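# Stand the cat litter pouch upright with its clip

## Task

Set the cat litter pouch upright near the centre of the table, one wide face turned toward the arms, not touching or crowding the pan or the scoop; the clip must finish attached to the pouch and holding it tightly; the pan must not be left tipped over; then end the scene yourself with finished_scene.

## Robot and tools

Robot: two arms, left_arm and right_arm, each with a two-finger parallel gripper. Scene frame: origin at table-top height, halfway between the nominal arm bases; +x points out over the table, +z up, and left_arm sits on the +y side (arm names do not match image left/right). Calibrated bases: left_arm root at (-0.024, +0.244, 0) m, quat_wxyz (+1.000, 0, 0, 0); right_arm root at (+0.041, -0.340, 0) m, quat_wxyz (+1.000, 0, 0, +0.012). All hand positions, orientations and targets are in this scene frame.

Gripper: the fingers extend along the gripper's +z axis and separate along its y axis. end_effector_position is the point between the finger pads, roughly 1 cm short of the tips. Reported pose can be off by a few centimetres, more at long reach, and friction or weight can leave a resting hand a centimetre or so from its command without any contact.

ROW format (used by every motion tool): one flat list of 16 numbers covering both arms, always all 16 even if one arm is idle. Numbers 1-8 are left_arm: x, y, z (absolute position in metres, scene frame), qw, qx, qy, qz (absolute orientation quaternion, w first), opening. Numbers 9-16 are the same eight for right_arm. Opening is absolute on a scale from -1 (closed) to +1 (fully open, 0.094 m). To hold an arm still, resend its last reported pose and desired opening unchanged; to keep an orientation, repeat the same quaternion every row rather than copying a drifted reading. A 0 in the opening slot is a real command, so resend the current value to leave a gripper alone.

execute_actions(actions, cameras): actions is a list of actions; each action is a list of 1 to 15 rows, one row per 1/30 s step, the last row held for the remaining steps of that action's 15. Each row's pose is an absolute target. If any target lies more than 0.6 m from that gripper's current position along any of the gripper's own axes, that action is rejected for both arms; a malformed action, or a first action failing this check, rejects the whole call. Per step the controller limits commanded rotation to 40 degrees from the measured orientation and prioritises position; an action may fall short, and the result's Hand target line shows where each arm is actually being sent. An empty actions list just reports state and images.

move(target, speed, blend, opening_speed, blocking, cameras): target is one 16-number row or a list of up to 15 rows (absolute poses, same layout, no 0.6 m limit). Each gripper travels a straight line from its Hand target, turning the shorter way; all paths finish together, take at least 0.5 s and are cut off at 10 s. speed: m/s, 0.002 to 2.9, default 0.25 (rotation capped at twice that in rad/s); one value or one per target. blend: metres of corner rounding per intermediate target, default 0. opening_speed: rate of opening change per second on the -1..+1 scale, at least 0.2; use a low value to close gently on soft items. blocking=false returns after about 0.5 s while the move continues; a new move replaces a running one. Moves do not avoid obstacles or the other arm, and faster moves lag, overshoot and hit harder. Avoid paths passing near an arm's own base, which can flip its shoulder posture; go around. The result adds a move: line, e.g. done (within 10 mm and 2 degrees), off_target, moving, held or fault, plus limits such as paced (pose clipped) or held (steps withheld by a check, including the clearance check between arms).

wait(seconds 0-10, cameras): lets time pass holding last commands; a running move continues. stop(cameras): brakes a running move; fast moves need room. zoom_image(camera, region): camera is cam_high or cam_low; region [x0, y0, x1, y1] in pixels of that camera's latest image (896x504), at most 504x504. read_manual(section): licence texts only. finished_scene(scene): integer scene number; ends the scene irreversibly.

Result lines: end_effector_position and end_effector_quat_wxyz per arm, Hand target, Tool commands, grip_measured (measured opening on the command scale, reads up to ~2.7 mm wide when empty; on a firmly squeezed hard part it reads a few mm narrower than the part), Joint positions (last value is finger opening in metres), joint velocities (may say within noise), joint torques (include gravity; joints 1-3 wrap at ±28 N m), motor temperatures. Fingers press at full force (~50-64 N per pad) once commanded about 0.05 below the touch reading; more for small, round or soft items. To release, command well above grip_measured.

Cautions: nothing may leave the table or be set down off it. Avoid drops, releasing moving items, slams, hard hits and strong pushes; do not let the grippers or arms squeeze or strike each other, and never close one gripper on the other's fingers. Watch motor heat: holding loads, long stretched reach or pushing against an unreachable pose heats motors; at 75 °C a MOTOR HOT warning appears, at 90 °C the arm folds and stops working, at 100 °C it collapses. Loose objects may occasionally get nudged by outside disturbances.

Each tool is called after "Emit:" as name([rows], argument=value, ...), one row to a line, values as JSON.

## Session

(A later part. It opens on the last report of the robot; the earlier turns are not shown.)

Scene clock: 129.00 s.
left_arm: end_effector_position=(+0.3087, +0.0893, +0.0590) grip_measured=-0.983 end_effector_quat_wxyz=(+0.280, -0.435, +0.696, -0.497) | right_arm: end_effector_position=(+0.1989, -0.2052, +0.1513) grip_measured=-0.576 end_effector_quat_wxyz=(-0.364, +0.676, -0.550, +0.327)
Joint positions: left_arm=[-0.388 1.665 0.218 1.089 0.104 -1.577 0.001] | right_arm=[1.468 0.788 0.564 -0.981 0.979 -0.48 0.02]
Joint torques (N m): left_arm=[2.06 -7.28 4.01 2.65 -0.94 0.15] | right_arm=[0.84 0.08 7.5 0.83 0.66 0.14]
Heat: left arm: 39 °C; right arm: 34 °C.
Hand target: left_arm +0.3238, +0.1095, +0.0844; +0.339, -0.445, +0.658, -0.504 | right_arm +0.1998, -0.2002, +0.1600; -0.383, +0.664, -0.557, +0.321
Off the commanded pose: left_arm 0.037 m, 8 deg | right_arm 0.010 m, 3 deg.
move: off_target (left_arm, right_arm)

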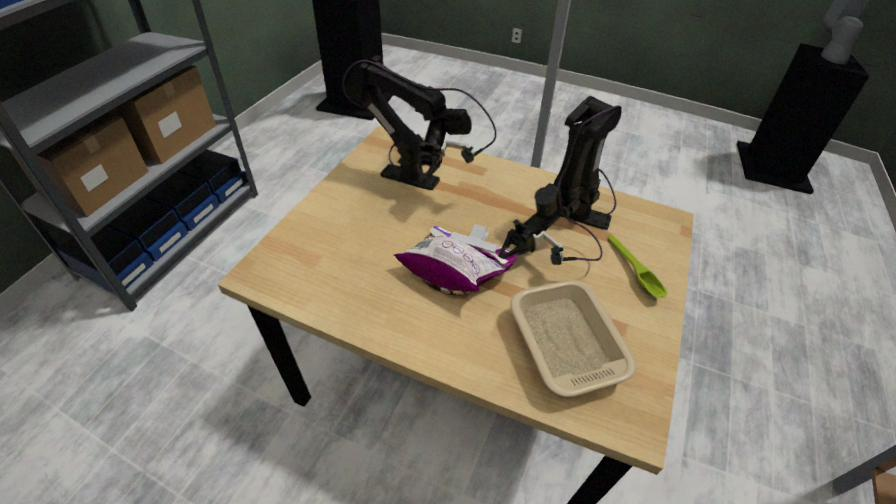

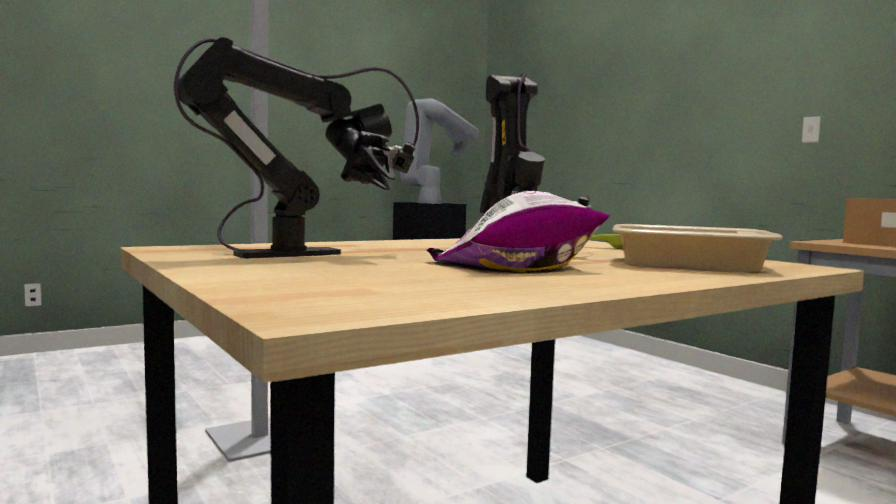

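Emit:
move([
  [0.312,0.092,0.085,0.3404,-0.4436,0.6577,-0.5047,-1,0.220,-0.142,0.08,0.3967,-0.6871,0.5272,-0.3044,-0.45],
  [0.312,0.092,0.085,0.3404,-0.4436,0.6577,-0.5047,-1,0.226,-0.142,0.018,0.3967,-0.6871,0.5272,-0.3044,-0.45],
], speed=[0.12,0.05], cameras=["cam_high","cam_low"])

Emit:
zoom_image(camera="cam_high", region=[400, 180, 520, 270])

Scene clock: 132.47 s.
left_arm: end_effector_position=(+0.3012, +0.0838, +0.0597) grip_measured=-0.983 end_effector_quat_wxyz=(+0.298, -0.443, +0.692, -0.487) | right_arm: end_effector_position=(+0.2254, -0.1371, +0.0222) grip_measured=-0.452 end_effector_quat_wxyz=(-0.401, +0.687, -0.524, +0.304)
Joint positions: left_arm=[-0.469 1.644 0.199 1.089 -0.016 -1.596 0.001] | right_arm=[1.326 1.461 0.187 0.397 0.873 -0.823 0.026]
Joint torques (N m): left_arm=[0.18 -6.6 4.07 2.67 -0.76 -0.02] | right_arm=[-0.95 -2.32 2.96 1.26 0.32 -0.02]
Heat: left arm: 39 °C; right arm: 34 °C.
Hand target: left_arm +0.3114, +0.0919, +0.0844; +0.339, -0.445, +0.658, -0.505 | right_arm +0.2259, -0.1421, +0.0181; -0.396, +0.687, -0.527, +0.304
Off the commanded pose: left_arm 0.029 m, 7 deg | right_arm 0.006 m, 1 deg.
move: off_target (left_arm)

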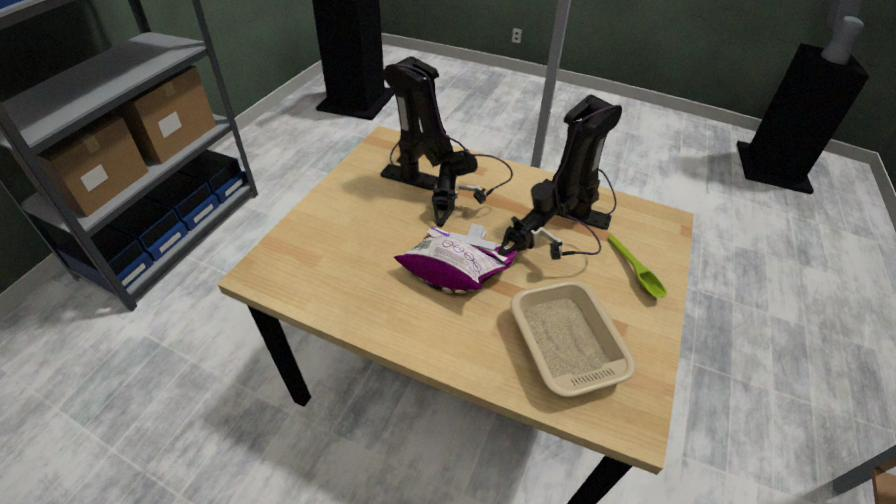

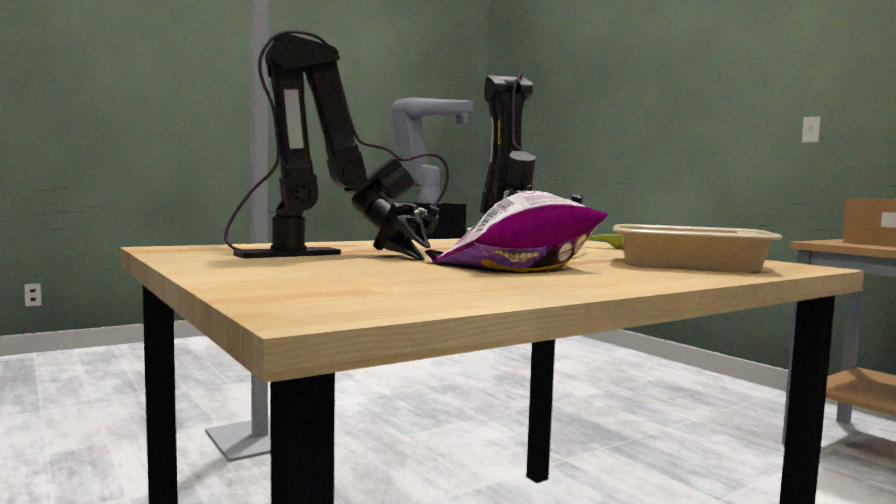

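Scaled by 4.200.

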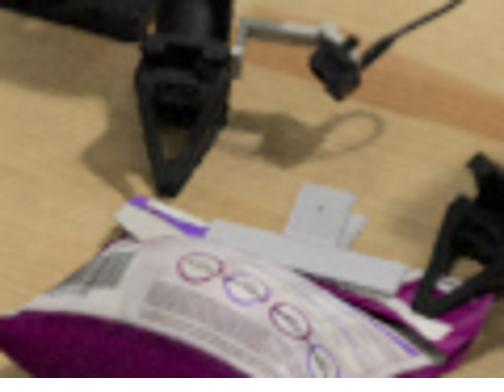

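Emit:
move([
  [0.312,0.092,0.085,0.3404,-0.4436,0.6577,-0.5047,-1,0.250,-0.136,0.016,0.3967,-0.6871,0.5272,-0.3044,-0.45],
  [0.312,0.092,0.085,0.3404,-0.4436,0.6577,-0.5047,-1,0.266,-0.132,0.016,0.3967,-0.6871,0.5272,-0.3044,-0.45],
], speed=[0.04,0.03], cameras=["cam_high","cam_low"])

Emit:
zoom_image(camera="cam_high", region=[400, 180, 520, 270])

Emit:
zoom_image(camera="cam_low", region=[360, 180, 500, 290])

Scene clock: 139.17 s.
left_arm: end_effector_position=(+0.3012, +0.0838, +0.0597) grip_measured=-0.983 end_effector_quat_wxyz=(+0.298, -0.443, +0.691, -0.487) | right_arm: end_effector_position=(+0.2666, -0.1345, +0.0229) grip_measured=-0.452 end_effector_quat_wxyz=(-0.406, +0.677, -0.528, +0.314)
Joint positions: left_arm=[-0.469 1.644 0.199 1.089 -0.016 -1.598 0.001] | right_arm=[1.125 1.586 0.202 0.672 0.76 -1.031 0.026]
Joint torques (N m): left_arm=[0.35 -6.42 4.19 2.67 -0.71 0.02] | right_arm=[-0.9 -2.74 4.62 1.15 -0.07 0.06]
Heat: left arm: 40 °C; right arm: 35 °C.
Hand target: left_arm +0.3114, +0.0919, +0.0844; +0.339, -0.445, +0.658, -0.504 | right_arm +0.2658, -0.1322, +0.0163; -0.397, +0.687, -0.527, +0.304
Off the commanded pose: left_arm 0.029 m, 7 deg | right_arm 0.007 m, 2 deg.
move: off_target (left_arm)

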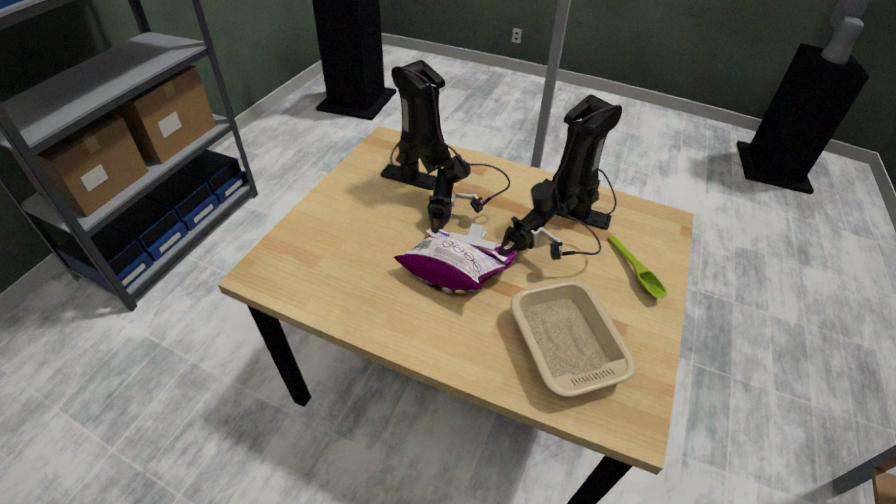

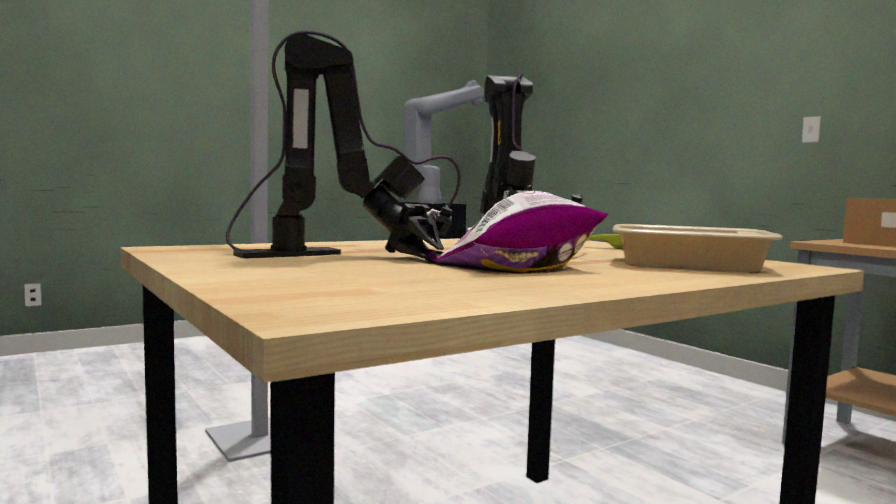

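Scaled by 4.200.

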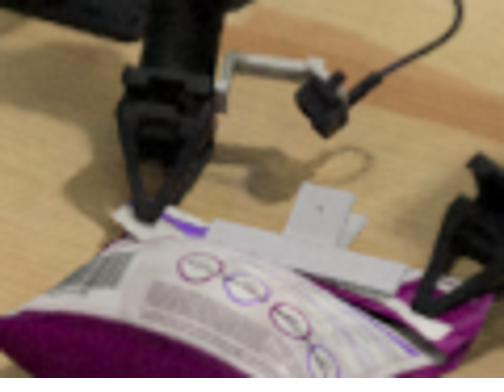

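Scaled by 3.600.

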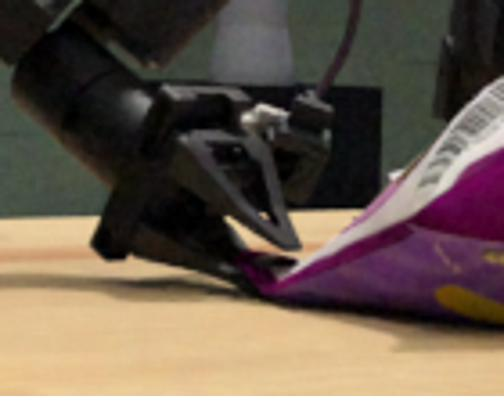

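Emit:
move([
  [0.312,0.092,0.085,0.3404,-0.4436,0.6577,-0.5047,-1,0.276,-0.128,0.014,0.3967,-0.6871,0.5272,-0.3044,-0.45],
  [0.312,0.092,0.085,0.3404,-0.4436,0.6577,-0.5047,-1,0.276,-0.128,0.017,0.3967,-0.6871,0.5272,-0.3044,-0.82],
], speed=[0.03,0.03], opening_speed=0.4, cameras=["cam_high","cam_low"])

Emit:
zoom_image(camera="cam_high", region=[400, 180, 520, 270])

Emit:
zoom_image(camera="cam_low", region=[360, 180, 500, 290])

Scene clock: 141.37 s.
left_arm: end_effector_position=(+0.3010, +0.0834, +0.0597) grip_measured=-0.983 end_effector_quat_wxyz=(+0.298, -0.443, +0.691, -0.487) | right_arm: end_effector_position=(+0.2741, -0.1287, +0.0187) grip_measured=-0.817 end_effector_quat_wxyz=(-0.402, +0.685, -0.524, +0.307)
Joint positions: left_arm=[-0.47 1.644 0.199 1.089 -0.016 -1.598 0.001] | right_arm=[1.086 1.625 0.227 0.698 0.71 -1.067 0.009]
Joint torques (N m): left_arm=[0.35 -6.35 4.15 2.7 -0.79 0.02] | right_arm=[-1.01 -3.95 4.51 1.1 0.13 0.06]
Heat: left arm: 40 °C; right arm: 35 °C.
Hand target: left_arm +0.3114, +0.0918, +0.0844; +0.339, -0.445, +0.658, -0.505 | right_arm +0.2759, -0.1280, +0.0170; -0.397, +0.687, -0.527, +0.304
Off the commanded pose: left_arm 0.029 m, 7 deg | right_arm 0.003 m, 1 deg.
move: off_target (left_arm)

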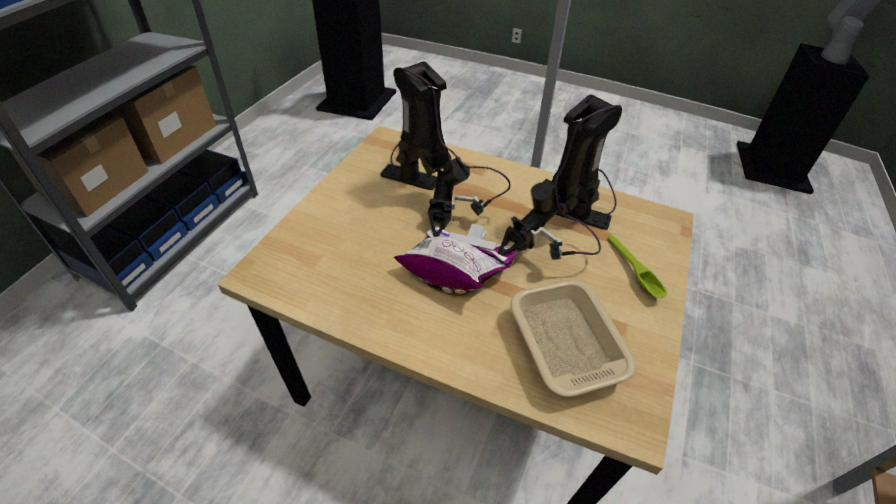

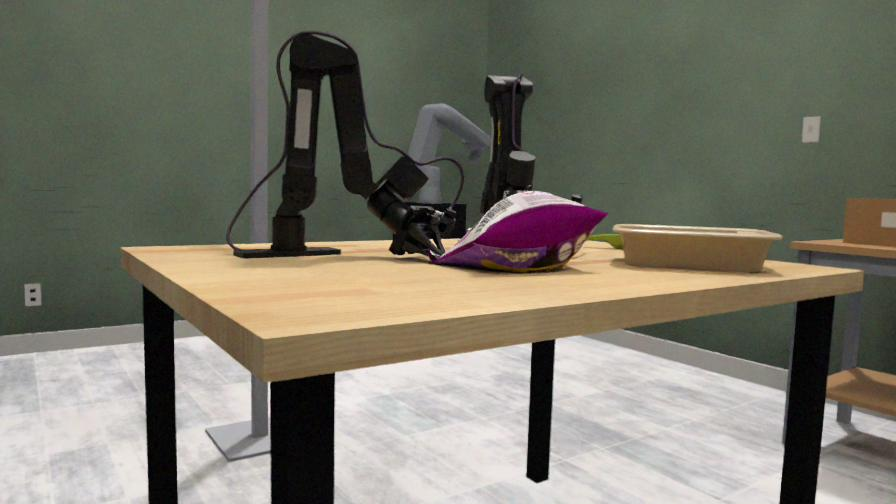

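Scaled by 4.200.

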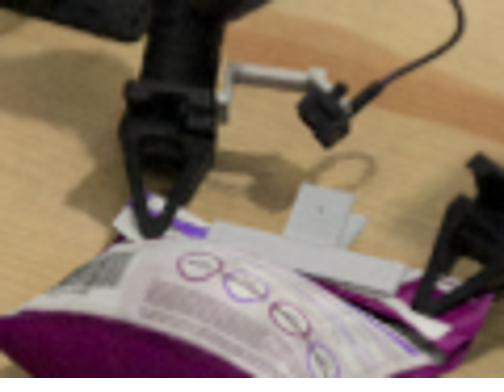

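Scaled by 3.600.

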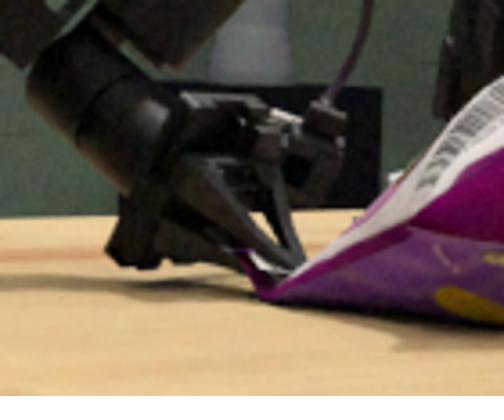

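Emit:
move([
  [0.312,0.092,0.085,0.3404,-0.4436,0.6577,-0.5047,-1,0.278,-0.127,0.042,0.4830,-0.6294,0.4830,-0.3706,-0.86],
  [0.312,0.092,0.085,0.3404,-0.4436,0.6577,-0.5047,-1,0.278,-0.127,0.044,0.4830,-0.6294,0.4830,-0.3706,-1],
], speed=[0.03,0.03], opening_speed=0.4, cameras=["cam_high","cam_low"])

Emit:
zoom_image(camera="cam_high", region=[400, 180, 540, 290])

Emit:
zoom_image(camera="cam_low", region=[360, 180, 500, 290])

Scene clock: 147.03 s.
left_arm: end_effector_position=(+0.3011, +0.0836, +0.0598) grip_measured=-0.983 end_effector_quat_wxyz=(+0.298, -0.443, +0.691, -0.487) | right_arm: end_effector_position=(+0.2791, -0.1287, +0.0372) grip_measured=-0.982 end_effector_quat_wxyz=(-0.467, +0.642, -0.480, +0.373)
Joint positions: left_arm=[-0.47 1.644 0.199 1.089 -0.017 -1.598 0.001] | right_arm=[1.131 1.881 0.146 1.288 0.849 -1.257 0.001]
Joint torques (N m): left_arm=[0.36 -6.53 4.21 2.66 -0.76 0.04] | right_arm=[0.95 -4.85 1.39 1.91 0.36 0.07]
Heat: left arm: 41 °C; right arm: 36 °C.
Hand target: left_arm +0.3114, +0.0919, +0.0844; +0.339, -0.445, +0.658, -0.505 | right_arm +0.2780, -0.1269, +0.0440; -0.483, +0.630, -0.483, +0.370
Off the commanded pose: left_arm 0.029 m, 7 deg | right_arm 0.007 m, 2 deg.
move: off_target (left_arm)

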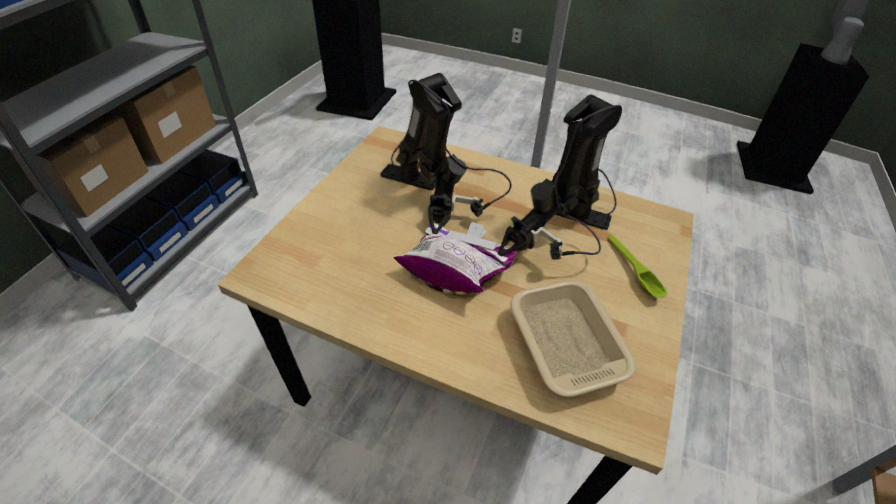

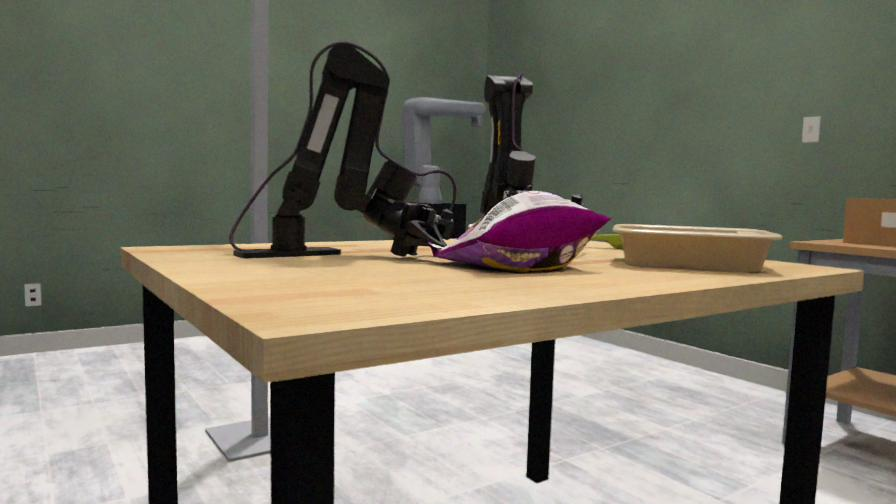

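Scaled by 3.600.

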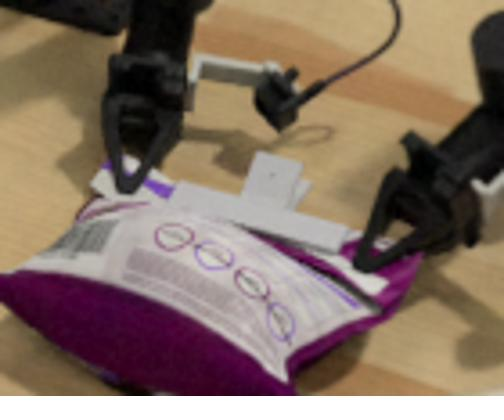

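Scaled by 3.600.

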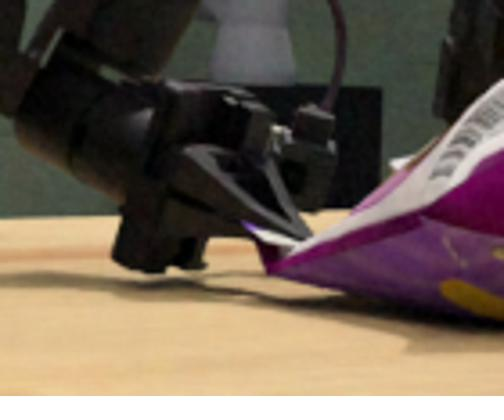

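Emit:
move([
  [0.312,0.088,0.085,0.3404,-0.4436,0.6577,-0.5047,-1,0.283,-0.127,0.085,0.4830,-0.6294,0.4830,-0.3706,-1],
  [0.344,0.089,0.165,0.1581,-0.5726,0.7155,-0.3676,-1,0.318,-0.122,0.165,0.3769,-0.6597,0.6284,-0.1669,-1],
], speed=[0.05,0.05], blend=[0.02,0], cameras=["cam_high","cam_low"])

Emit:
zoom_image(camera="cam_high", region=[400, 170, 540, 290])

Scene clock: 154.53 s.
left_arm: end_effector_position=(+0.3305, +0.0835, +0.1491) grip_measured=-0.983 end_effector_quat_wxyz=(+0.133, -0.569, +0.727, -0.359) | right_arm: end_effector_position=(+0.3094, -0.1322, +0.1428) grip_measured=-0.982 end_effector_quat_wxyz=(-0.346, +0.676, -0.627, +0.174)
Joint positions: left_arm=[-0.369 1.374 0.925 -0.343 0.128 -1.75 0.001] | right_arm=[0.801 1.205 0.783 -0.409 0.328 -0.948 0.001]
Joint torques (N m): left_arm=[0.83 -4.78 10.59 1.71 -0.33 -0.01] | right_arm=[-0.31 -3.73 10.88 1.48 0.04 0.11]
Heat: left arm: 41 °C; right arm: 37 °C.
Hand target: left_arm +0.3431, +0.0892, +0.1650; +0.158, -0.573, +0.715, -0.368 | right_arm +0.3172, -0.1229, +0.1652; -0.377, +0.660, -0.628, +0.167
Off the commanded pose: left_arm 0.022 m, 3 deg | right_arm 0.026 m, 4 deg.
move: off_target (left_arm, right_arm)

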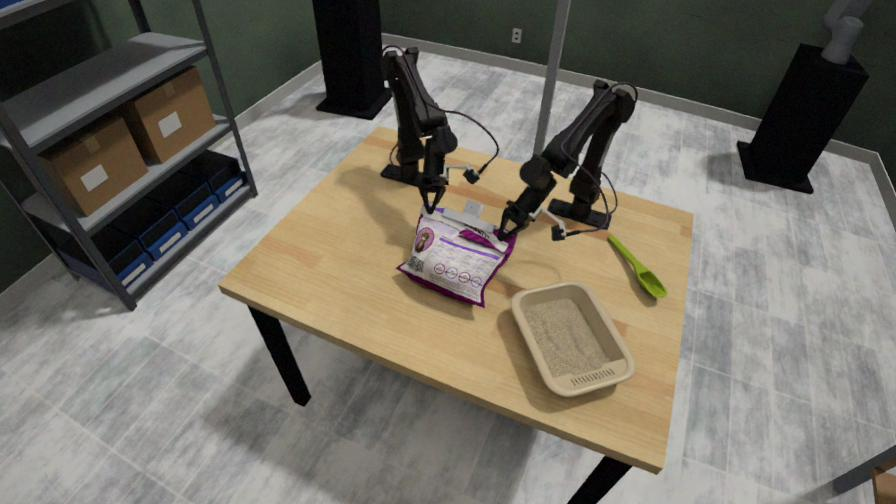

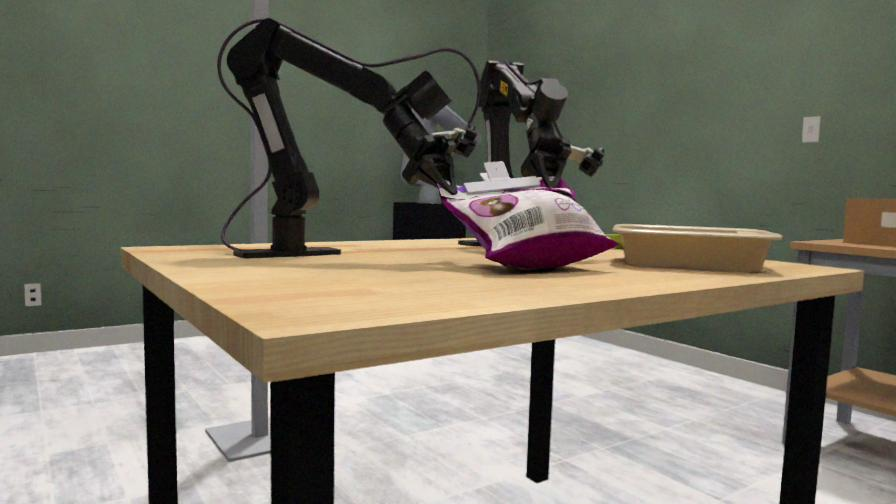

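Scaled by 3.600.

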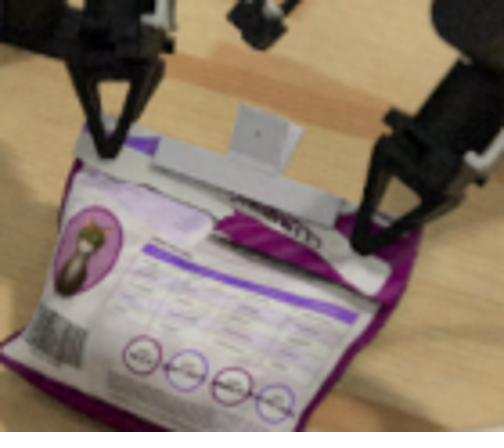

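Emit:
move([
  [0.350,0.088,0.28,-0.0336,-0.6481,0.7415,-0.1695,-1,0.325,-0.122,0.28,0.1354,-0.6579,0.7307,0.1220,-1],
], speed=[0.06], cameras=["cam_high","cam_low"])

Emit:
zoom_image(camera="cam_high", region=[400, 150, 560, 310])

Scene clock: 161.63 s.
left_arm: end_effector_position=(+0.3407, +0.0863, +0.2631) grip_measured=-0.983 end_effector_quat_wxyz=(-0.038, -0.649, +0.738, -0.180) | right_arm: end_effector_position=(+0.3229, -0.1311, +0.2557) grip_measured=-0.982 end_effector_quat_wxyz=(+0.136, -0.653, +0.739, +0.098)
Joint positions: left_arm=[-0.3 1.936 2.246 -1.606 0.25 -1.778 0.001] | right_arm=[0.485 1.753 1.982 -1.57 -0.248 -0.91 0.001]
Joint torques (N m): left_arm=[0.42 -8.7 9.37 1.16 -0.01 0.02] | right_arm=[-0.73 -8.8 9.83 0.65 -0.77 0.02]
Heat: left arm: 40 °C; right arm: 37 °C.
Hand target: left_arm +0.3493, +0.0880, +0.2794; -0.015, -0.647, +0.734, -0.206 | right_arm +0.3241, -0.1228, +0.2793; +0.178, -0.651, +0.729, +0.114
Off the commanded pose: left_arm 0.019 m, 1 deg | right_arm 0.026 m, 3 deg.
joint read past its limit (left arm) — joint 4 (wrist pitch), lower limit.
joint read past its limit (right arm) — joint 4 (wrist pitch), lower limit.
joint sent to its limit (left arm) — joint 4 (wrist pitch), lower limit. The joint targets are off in orientation, not in position.
joint sent to its limit (right arm) — joint 4 (wrist pitch), lower limit. The joint targets are off in orientation, not in position.
move: off_target (left_arm, right_arm)

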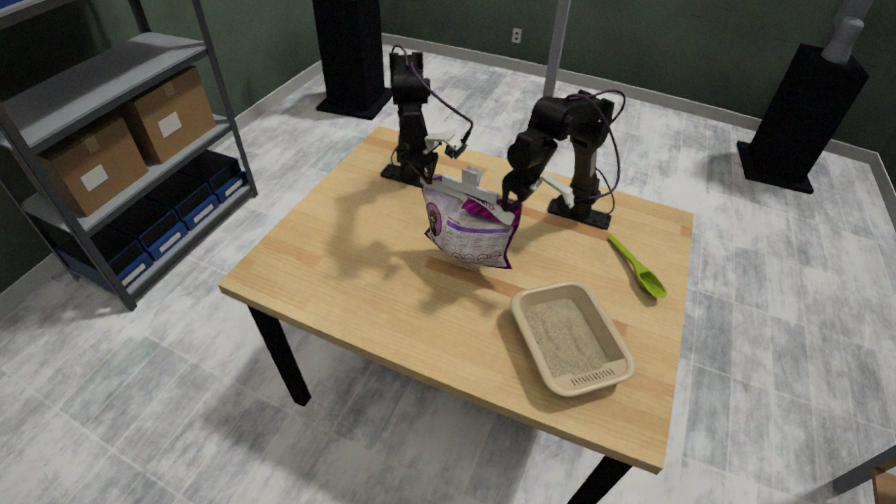

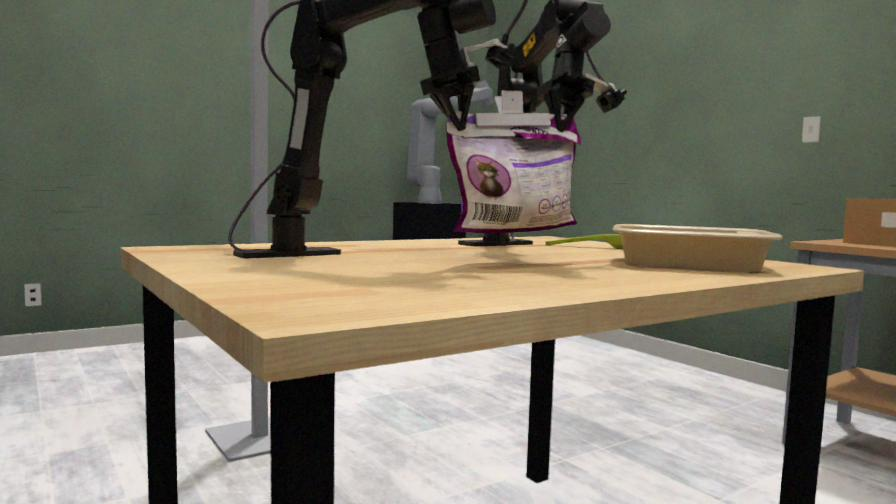

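Scaled by 3.150.

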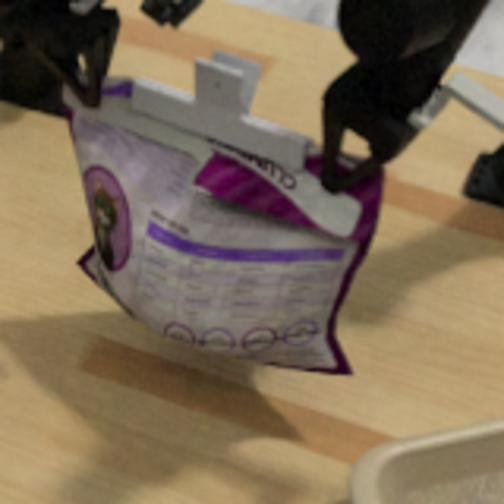

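Emit:
move([
  [0.287,0.097,0.28,-0.0247,-0.6861,0.7066,-0.1710,-1,0.280,-0.109,0.28,0.1289,-0.6953,0.6953,0.1289,-1],
  [0.287,0.097,0.235,-0.0247,-0.6861,0.7066,-0.1710,-1,0.282,-0.109,0.235,0.1289,-0.6953,0.6953,0.1289,-1],
], speed=[0.06,0.05], blend=[0.02,0], cameras=["cam_high","cam_low"])

Emit:
zoom_image(camera="cam_low", region=[420, 90, 660, 300])

Emit:
zoom_image(camera="cam_high", region=[400, 150, 560, 310])

Scene clock: 164.87 s.
left_arm: end_effector_position=(+0.2838, +0.0966, +0.2195) grip_measured=-0.983 end_effector_quat_wxyz=(+0.051, +0.692, -0.706, +0.142) | right_arm: end_effector_position=(+0.2890, -0.1187, +0.2135) grip_measured=-0.982 end_effector_quat_wxyz=(-0.085, +0.690, -0.710, -0.112)
Joint positions: left_arm=[-0.338 1.675 1.745 -1.427 0.216 -1.911 0.001] | right_arm=[0.567 1.71 1.769 -1.499 -0.251 -0.934 0.001]
Joint torques (N m): left_arm=[-0.5 -9.98 6.45 1.13 -0.1 0] | right_arm=[0.88 -11.55 5.72 0.58 -0.72 -0.1]
Heat: left arm: 39 °C; right arm: 37 °C.
Hand target: left_arm +0.2866, +0.0971, +0.2353; +0.025, +0.686, -0.706, +0.171 | right_arm +0.2815, -0.1098, +0.2349; -0.128, +0.696, -0.695, -0.129
Off the commanded pose: left_arm 0.016 m, 5 deg | right_arm 0.025 m, 6 deg.
move: off_target (left_arm, right_arm)

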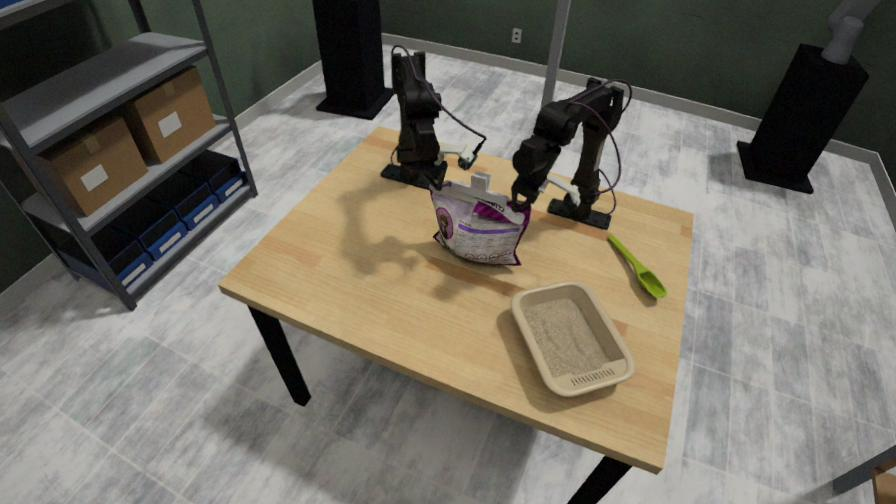

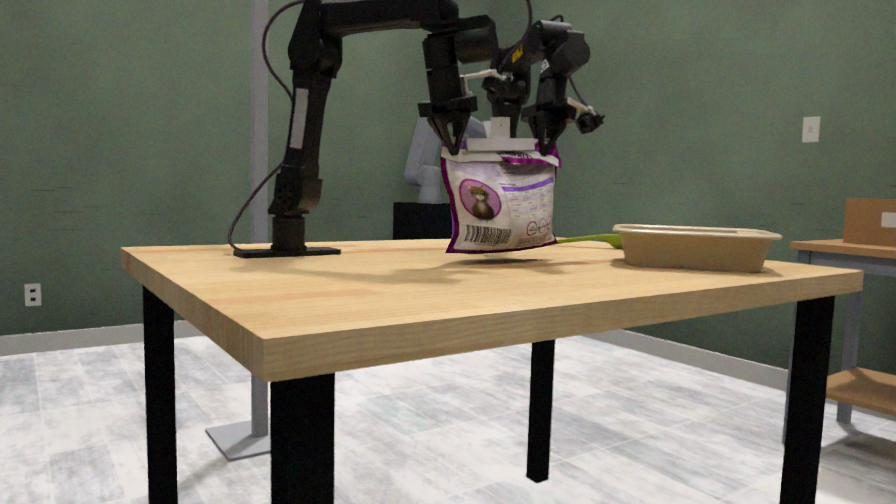

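Scaled by 2.100.

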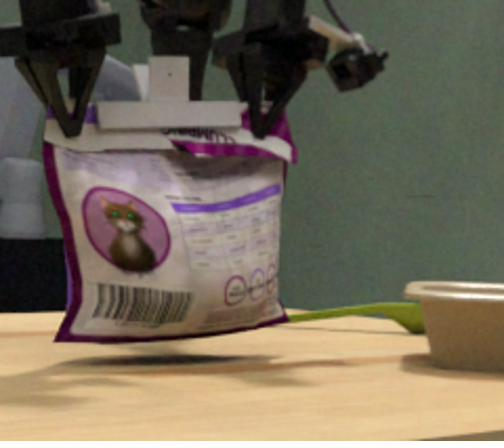

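Scaled by 3.150.

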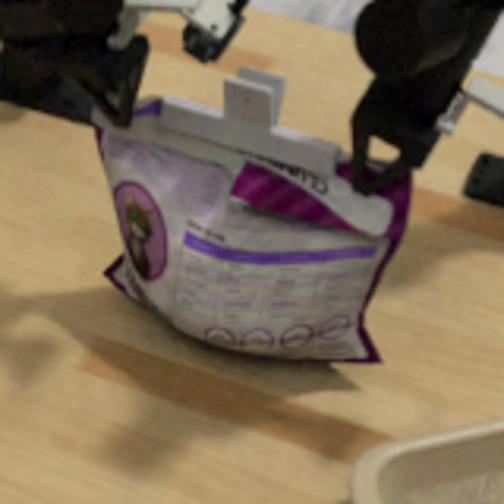

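Emit:
move([
  [0.285,0.097,0.205,-0.0247,-0.6861,0.7066,-0.1710,-1,0.276,-0.109,0.207,0.1289,-0.6953,0.6953,0.1289,-1],
  [0.283,0.097,0.175,-0.0247,-0.6861,0.7066,-0.1710,-1,0.274,-0.109,0.177,0.1289,-0.6953,0.6953,0.1289,-1],
], speed=[0.04,0.03], cameras=["cam_high","cam_low"])

Emit:
zoom_image(camera="cam_low", region=[420, 90, 660, 300])

Emit:
zoom_image(camera="cam_high", region=[400, 150, 560, 310])

Scene clock: 167.20 s.
left_arm: end_effector_position=(+0.2815, +0.0957, +0.1758) grip_measured=-0.983 end_effector_quat_wxyz=(+0.040, +0.687, -0.706, +0.168) | right_arm: end_effector_position=(+0.2816, -0.1178, +0.1712) grip_measured=-0.982 end_effector_quat_wxyz=(-0.113, +0.694, -0.702, -0.110)
Joint positions: left_arm=[-0.341 1.575 1.448 -1.171 0.218 -1.915 0.001] | right_arm=[0.579 1.601 1.468 -1.249 -0.256 -0.931 0.001]
Joint torques (N m): left_arm=[-0.55 -7.08 5.22 1.21 -0.19 -0.03] | right_arm=[1.46 -8.36 4.79 0.6 -0.68 0.11]
Heat: left arm: 39 °C; right arm: 37 °C.
Hand target: left_arm +0.2830, +0.0970, +0.1751; +0.025, +0.686, -0.707, +0.171 | right_arm +0.2740, -0.1094, +0.1771; -0.128, +0.696, -0.695, -0.129
Off the commanded pose: left_arm 0.002 m, 2 deg | right_arm 0.013 m, 3 deg.
move: off_target (right_arm)

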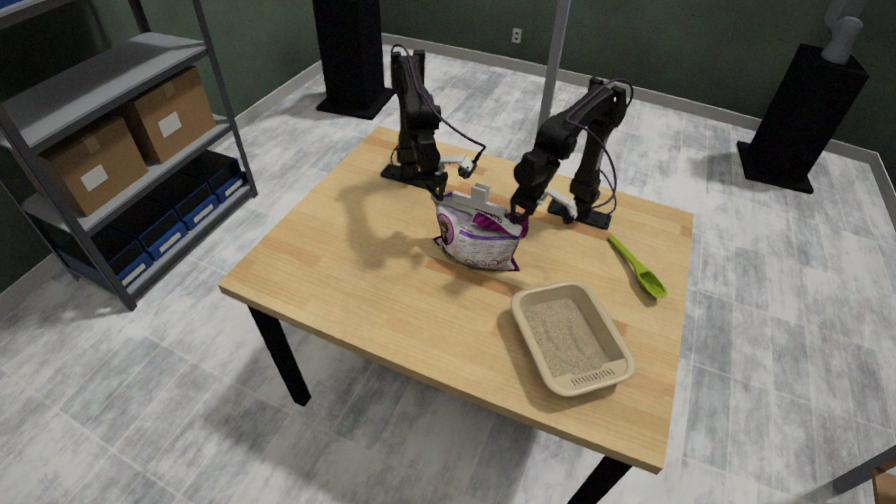

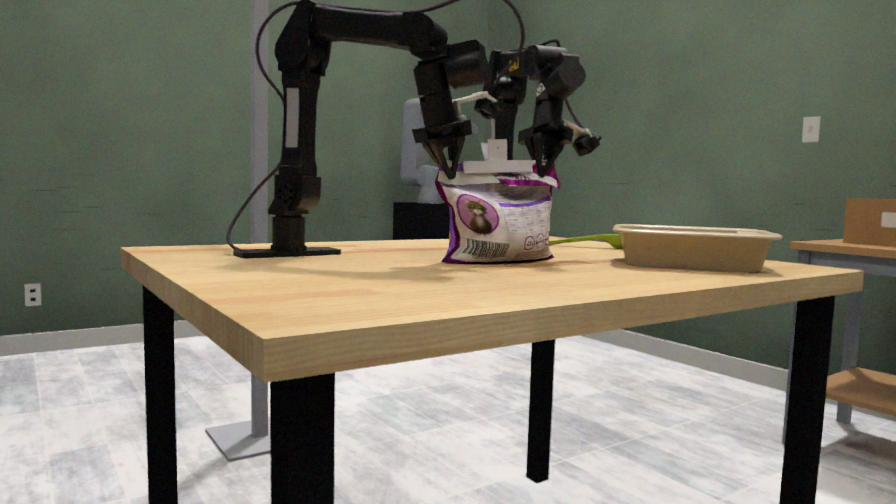

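Scaled by 2.100.

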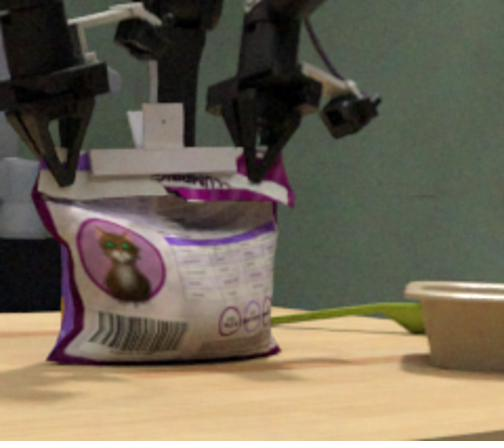

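Scaled by 3.150.

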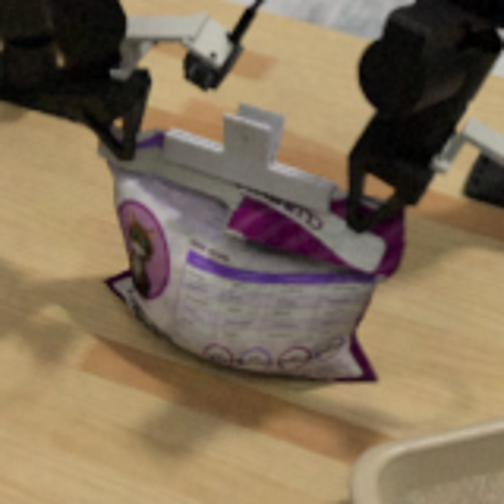

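Emit:
move([
  [0.283,0.097,0.165,-0.0247,-0.6861,0.7066,-0.1710,-1,0.272,-0.110,0.167,0.1289,-0.6953,0.6953,0.1289,-1],
  [0.283,0.097,0.165,-0.0247,-0.6861,0.7066,-0.1710,-0.7,0.272,-0.110,0.167,0.1289,-0.6953,0.6953,0.1289,-0.7],
], speed=[0.03,0.03], opening_speed=0.3, cameras=["cam_high","cam_low"])

Emit:
zoom_image(camera="cam_low", region=[420, 90, 660, 300])

Emit:
zoom_image(camera="cam_high", region=[400, 150, 560, 310])

Scene clock: 169.40 s.
left_arm: end_effector_position=(+0.2849, +0.0968, +0.1640) grip_measured=-0.701 end_effector_quat_wxyz=(+0.032, +0.688, -0.705, +0.169) | right_arm: end_effector_position=(+0.2794, -0.1136, +0.1638) grip_measured=-0.702 end_effector_quat_wxyz=(-0.122, +0.694, -0.699, -0.118)
Joint positions: left_arm=[-0.342 1.575 1.401 -1.117 0.205 -1.916 0.014] | right_arm=[0.585 1.586 1.417 -1.196 -0.274 -0.926 0.014]
Joint torques (N m): left_arm=[-0.76 -7.32 5.52 1.05 -0.04 -0.03] | right_arm=[0.79 -7.95 4.88 0.55 -0.47 0.04]
Heat: left arm: 38 °C; right arm: 37 °C.
Hand target: left_arm +0.2831, +0.0970, +0.1651; +0.025, +0.686, -0.707, +0.171 | right_arm +0.2720, -0.1101, +0.1669; -0.128, +0.695, -0.695, -0.129
Off the commanded pose: left_arm 0.002 m, 1 deg | right_arm 0.009 m, 2 deg.
move: done; target 2's new opening was sent with right_arm's hand 0.012 m and 3 deg from that target

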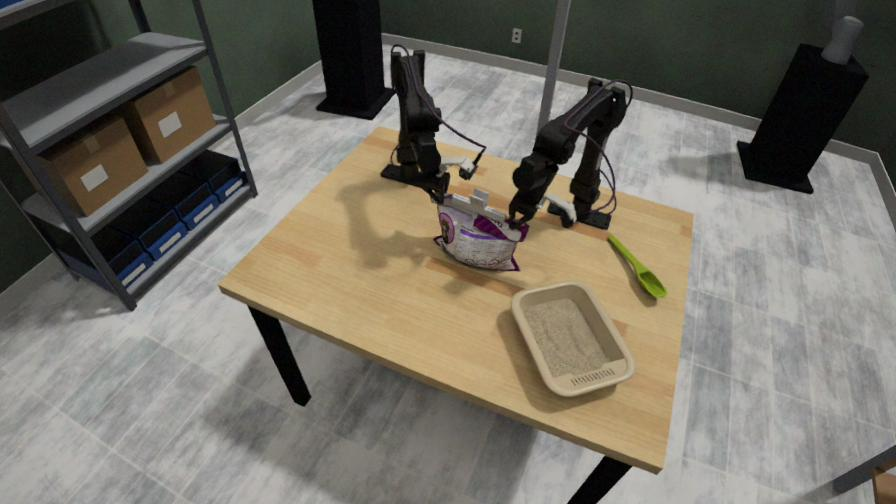

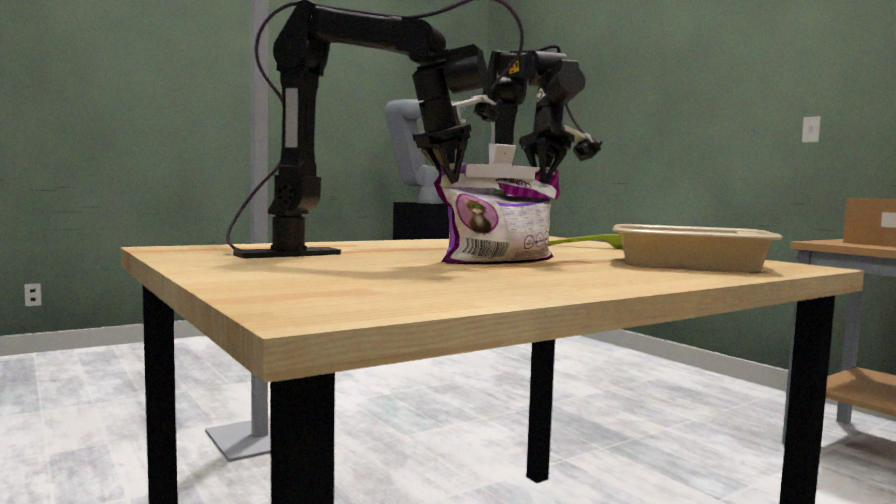

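Scaled by 2.100.

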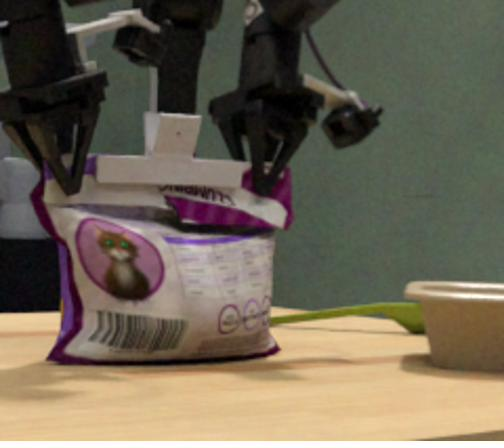

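Scaled by 3.150.

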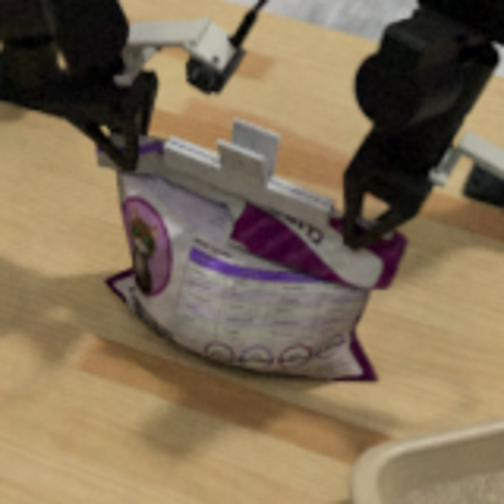

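Emit:
move([
  [0.273,0.114,0.218,-0.0247,-0.6861,0.7066,-0.1710,-0.6,0.274,-0.130,0.222,0.1289,-0.6953,0.6953,0.1289,-0.6],
  [0.24,0.20,0.28,0.2796,-0.4843,0.7180,-0.4146,-0.6,0.25,-0.2,0.28,0.1289,-0.6953,0.6953,0.1289,-0.6],
], speed=[0.05,0.2], cameras=["cam_high","cam_low"])

Emit:
zoom_image(camera="cam_low", region=[420, 90, 660, 300])

Emit:
zoom_image(camera="cam_high", region=[400, 150, 560, 310])

Scene clock: 173.77 s.
left_arm: end_effector_position=(+0.2402, +0.1996, +0.2814) grip_measured=-0.601 end_effector_quat_wxyz=(+0.276, -0.489, +0.716, -0.414) | right_arm: end_effector_position=(+0.2569, -0.1987, +0.2810) grip_measured=-0.602 end_effector_quat_wxyz=(-0.211, +0.679, -0.698, -0.083)
Joint positions: left_arm=[0.099 0.789 0.975 -0.77 0.412 -1.323 0.019] | right_arm=[0.332 1.336 1.646 -1.548 -0.32 -1.135 0.019]
Joint torques (N m): left_arm=[0.46 -0.13 5.83 1.94 0.16 0.16] | right_arm=[-0.87 -4.55 4.03 0.64 -0.46 -0.1]
Heat: left arm: 38 °C; right arm: 37 °C.
Hand target: left_arm +0.2400, +0.2000, +0.2801; +0.280, -0.484, +0.718, -0.414 | right_arm +0.2502, -0.1996, +0.2795; -0.208, +0.678, -0.698, -0.094
Off the commanded pose: left_arm 0.001 m, 1 deg | right_arm 0.007 m, 11 deg.
joint sent to its limit (right arm) — joint 4 (wrist pitch), lower limit. The joint targets are off in orientation, not in position.
move: off_target (right_arm)

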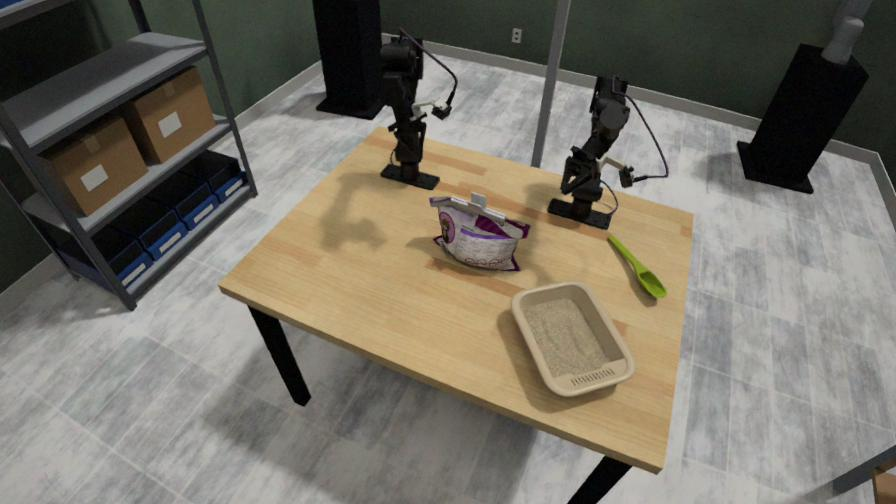

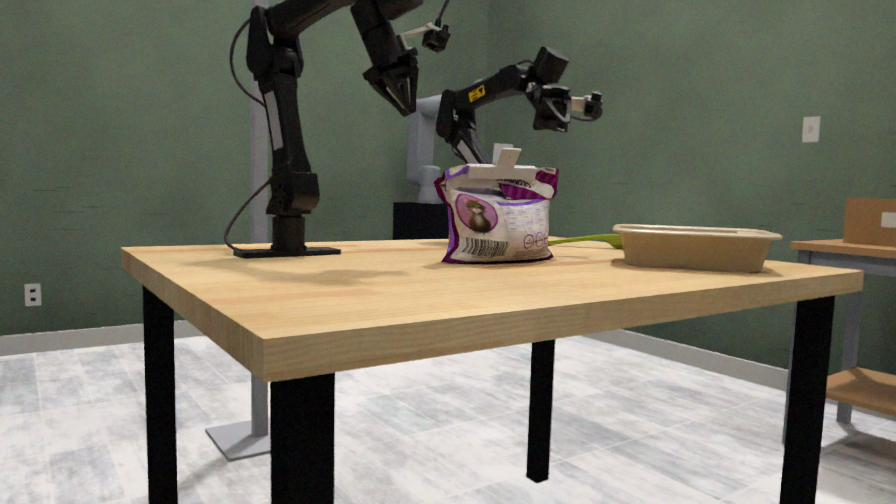

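Scaled by 2.100.

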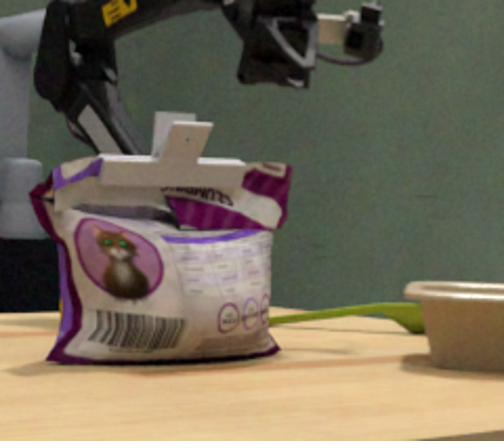

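Scaled by 3.150.

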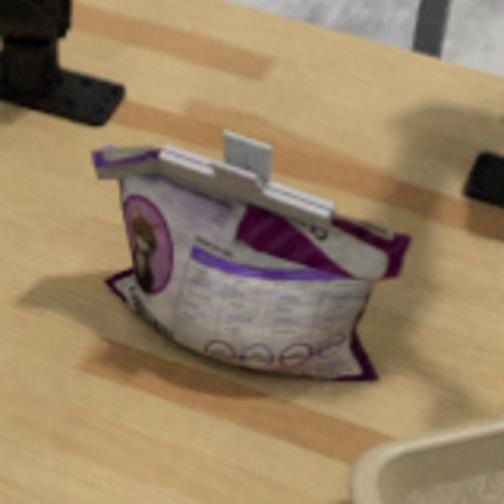

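Emit:
finished_scene(scene=2)

The scene is finished: the task was done.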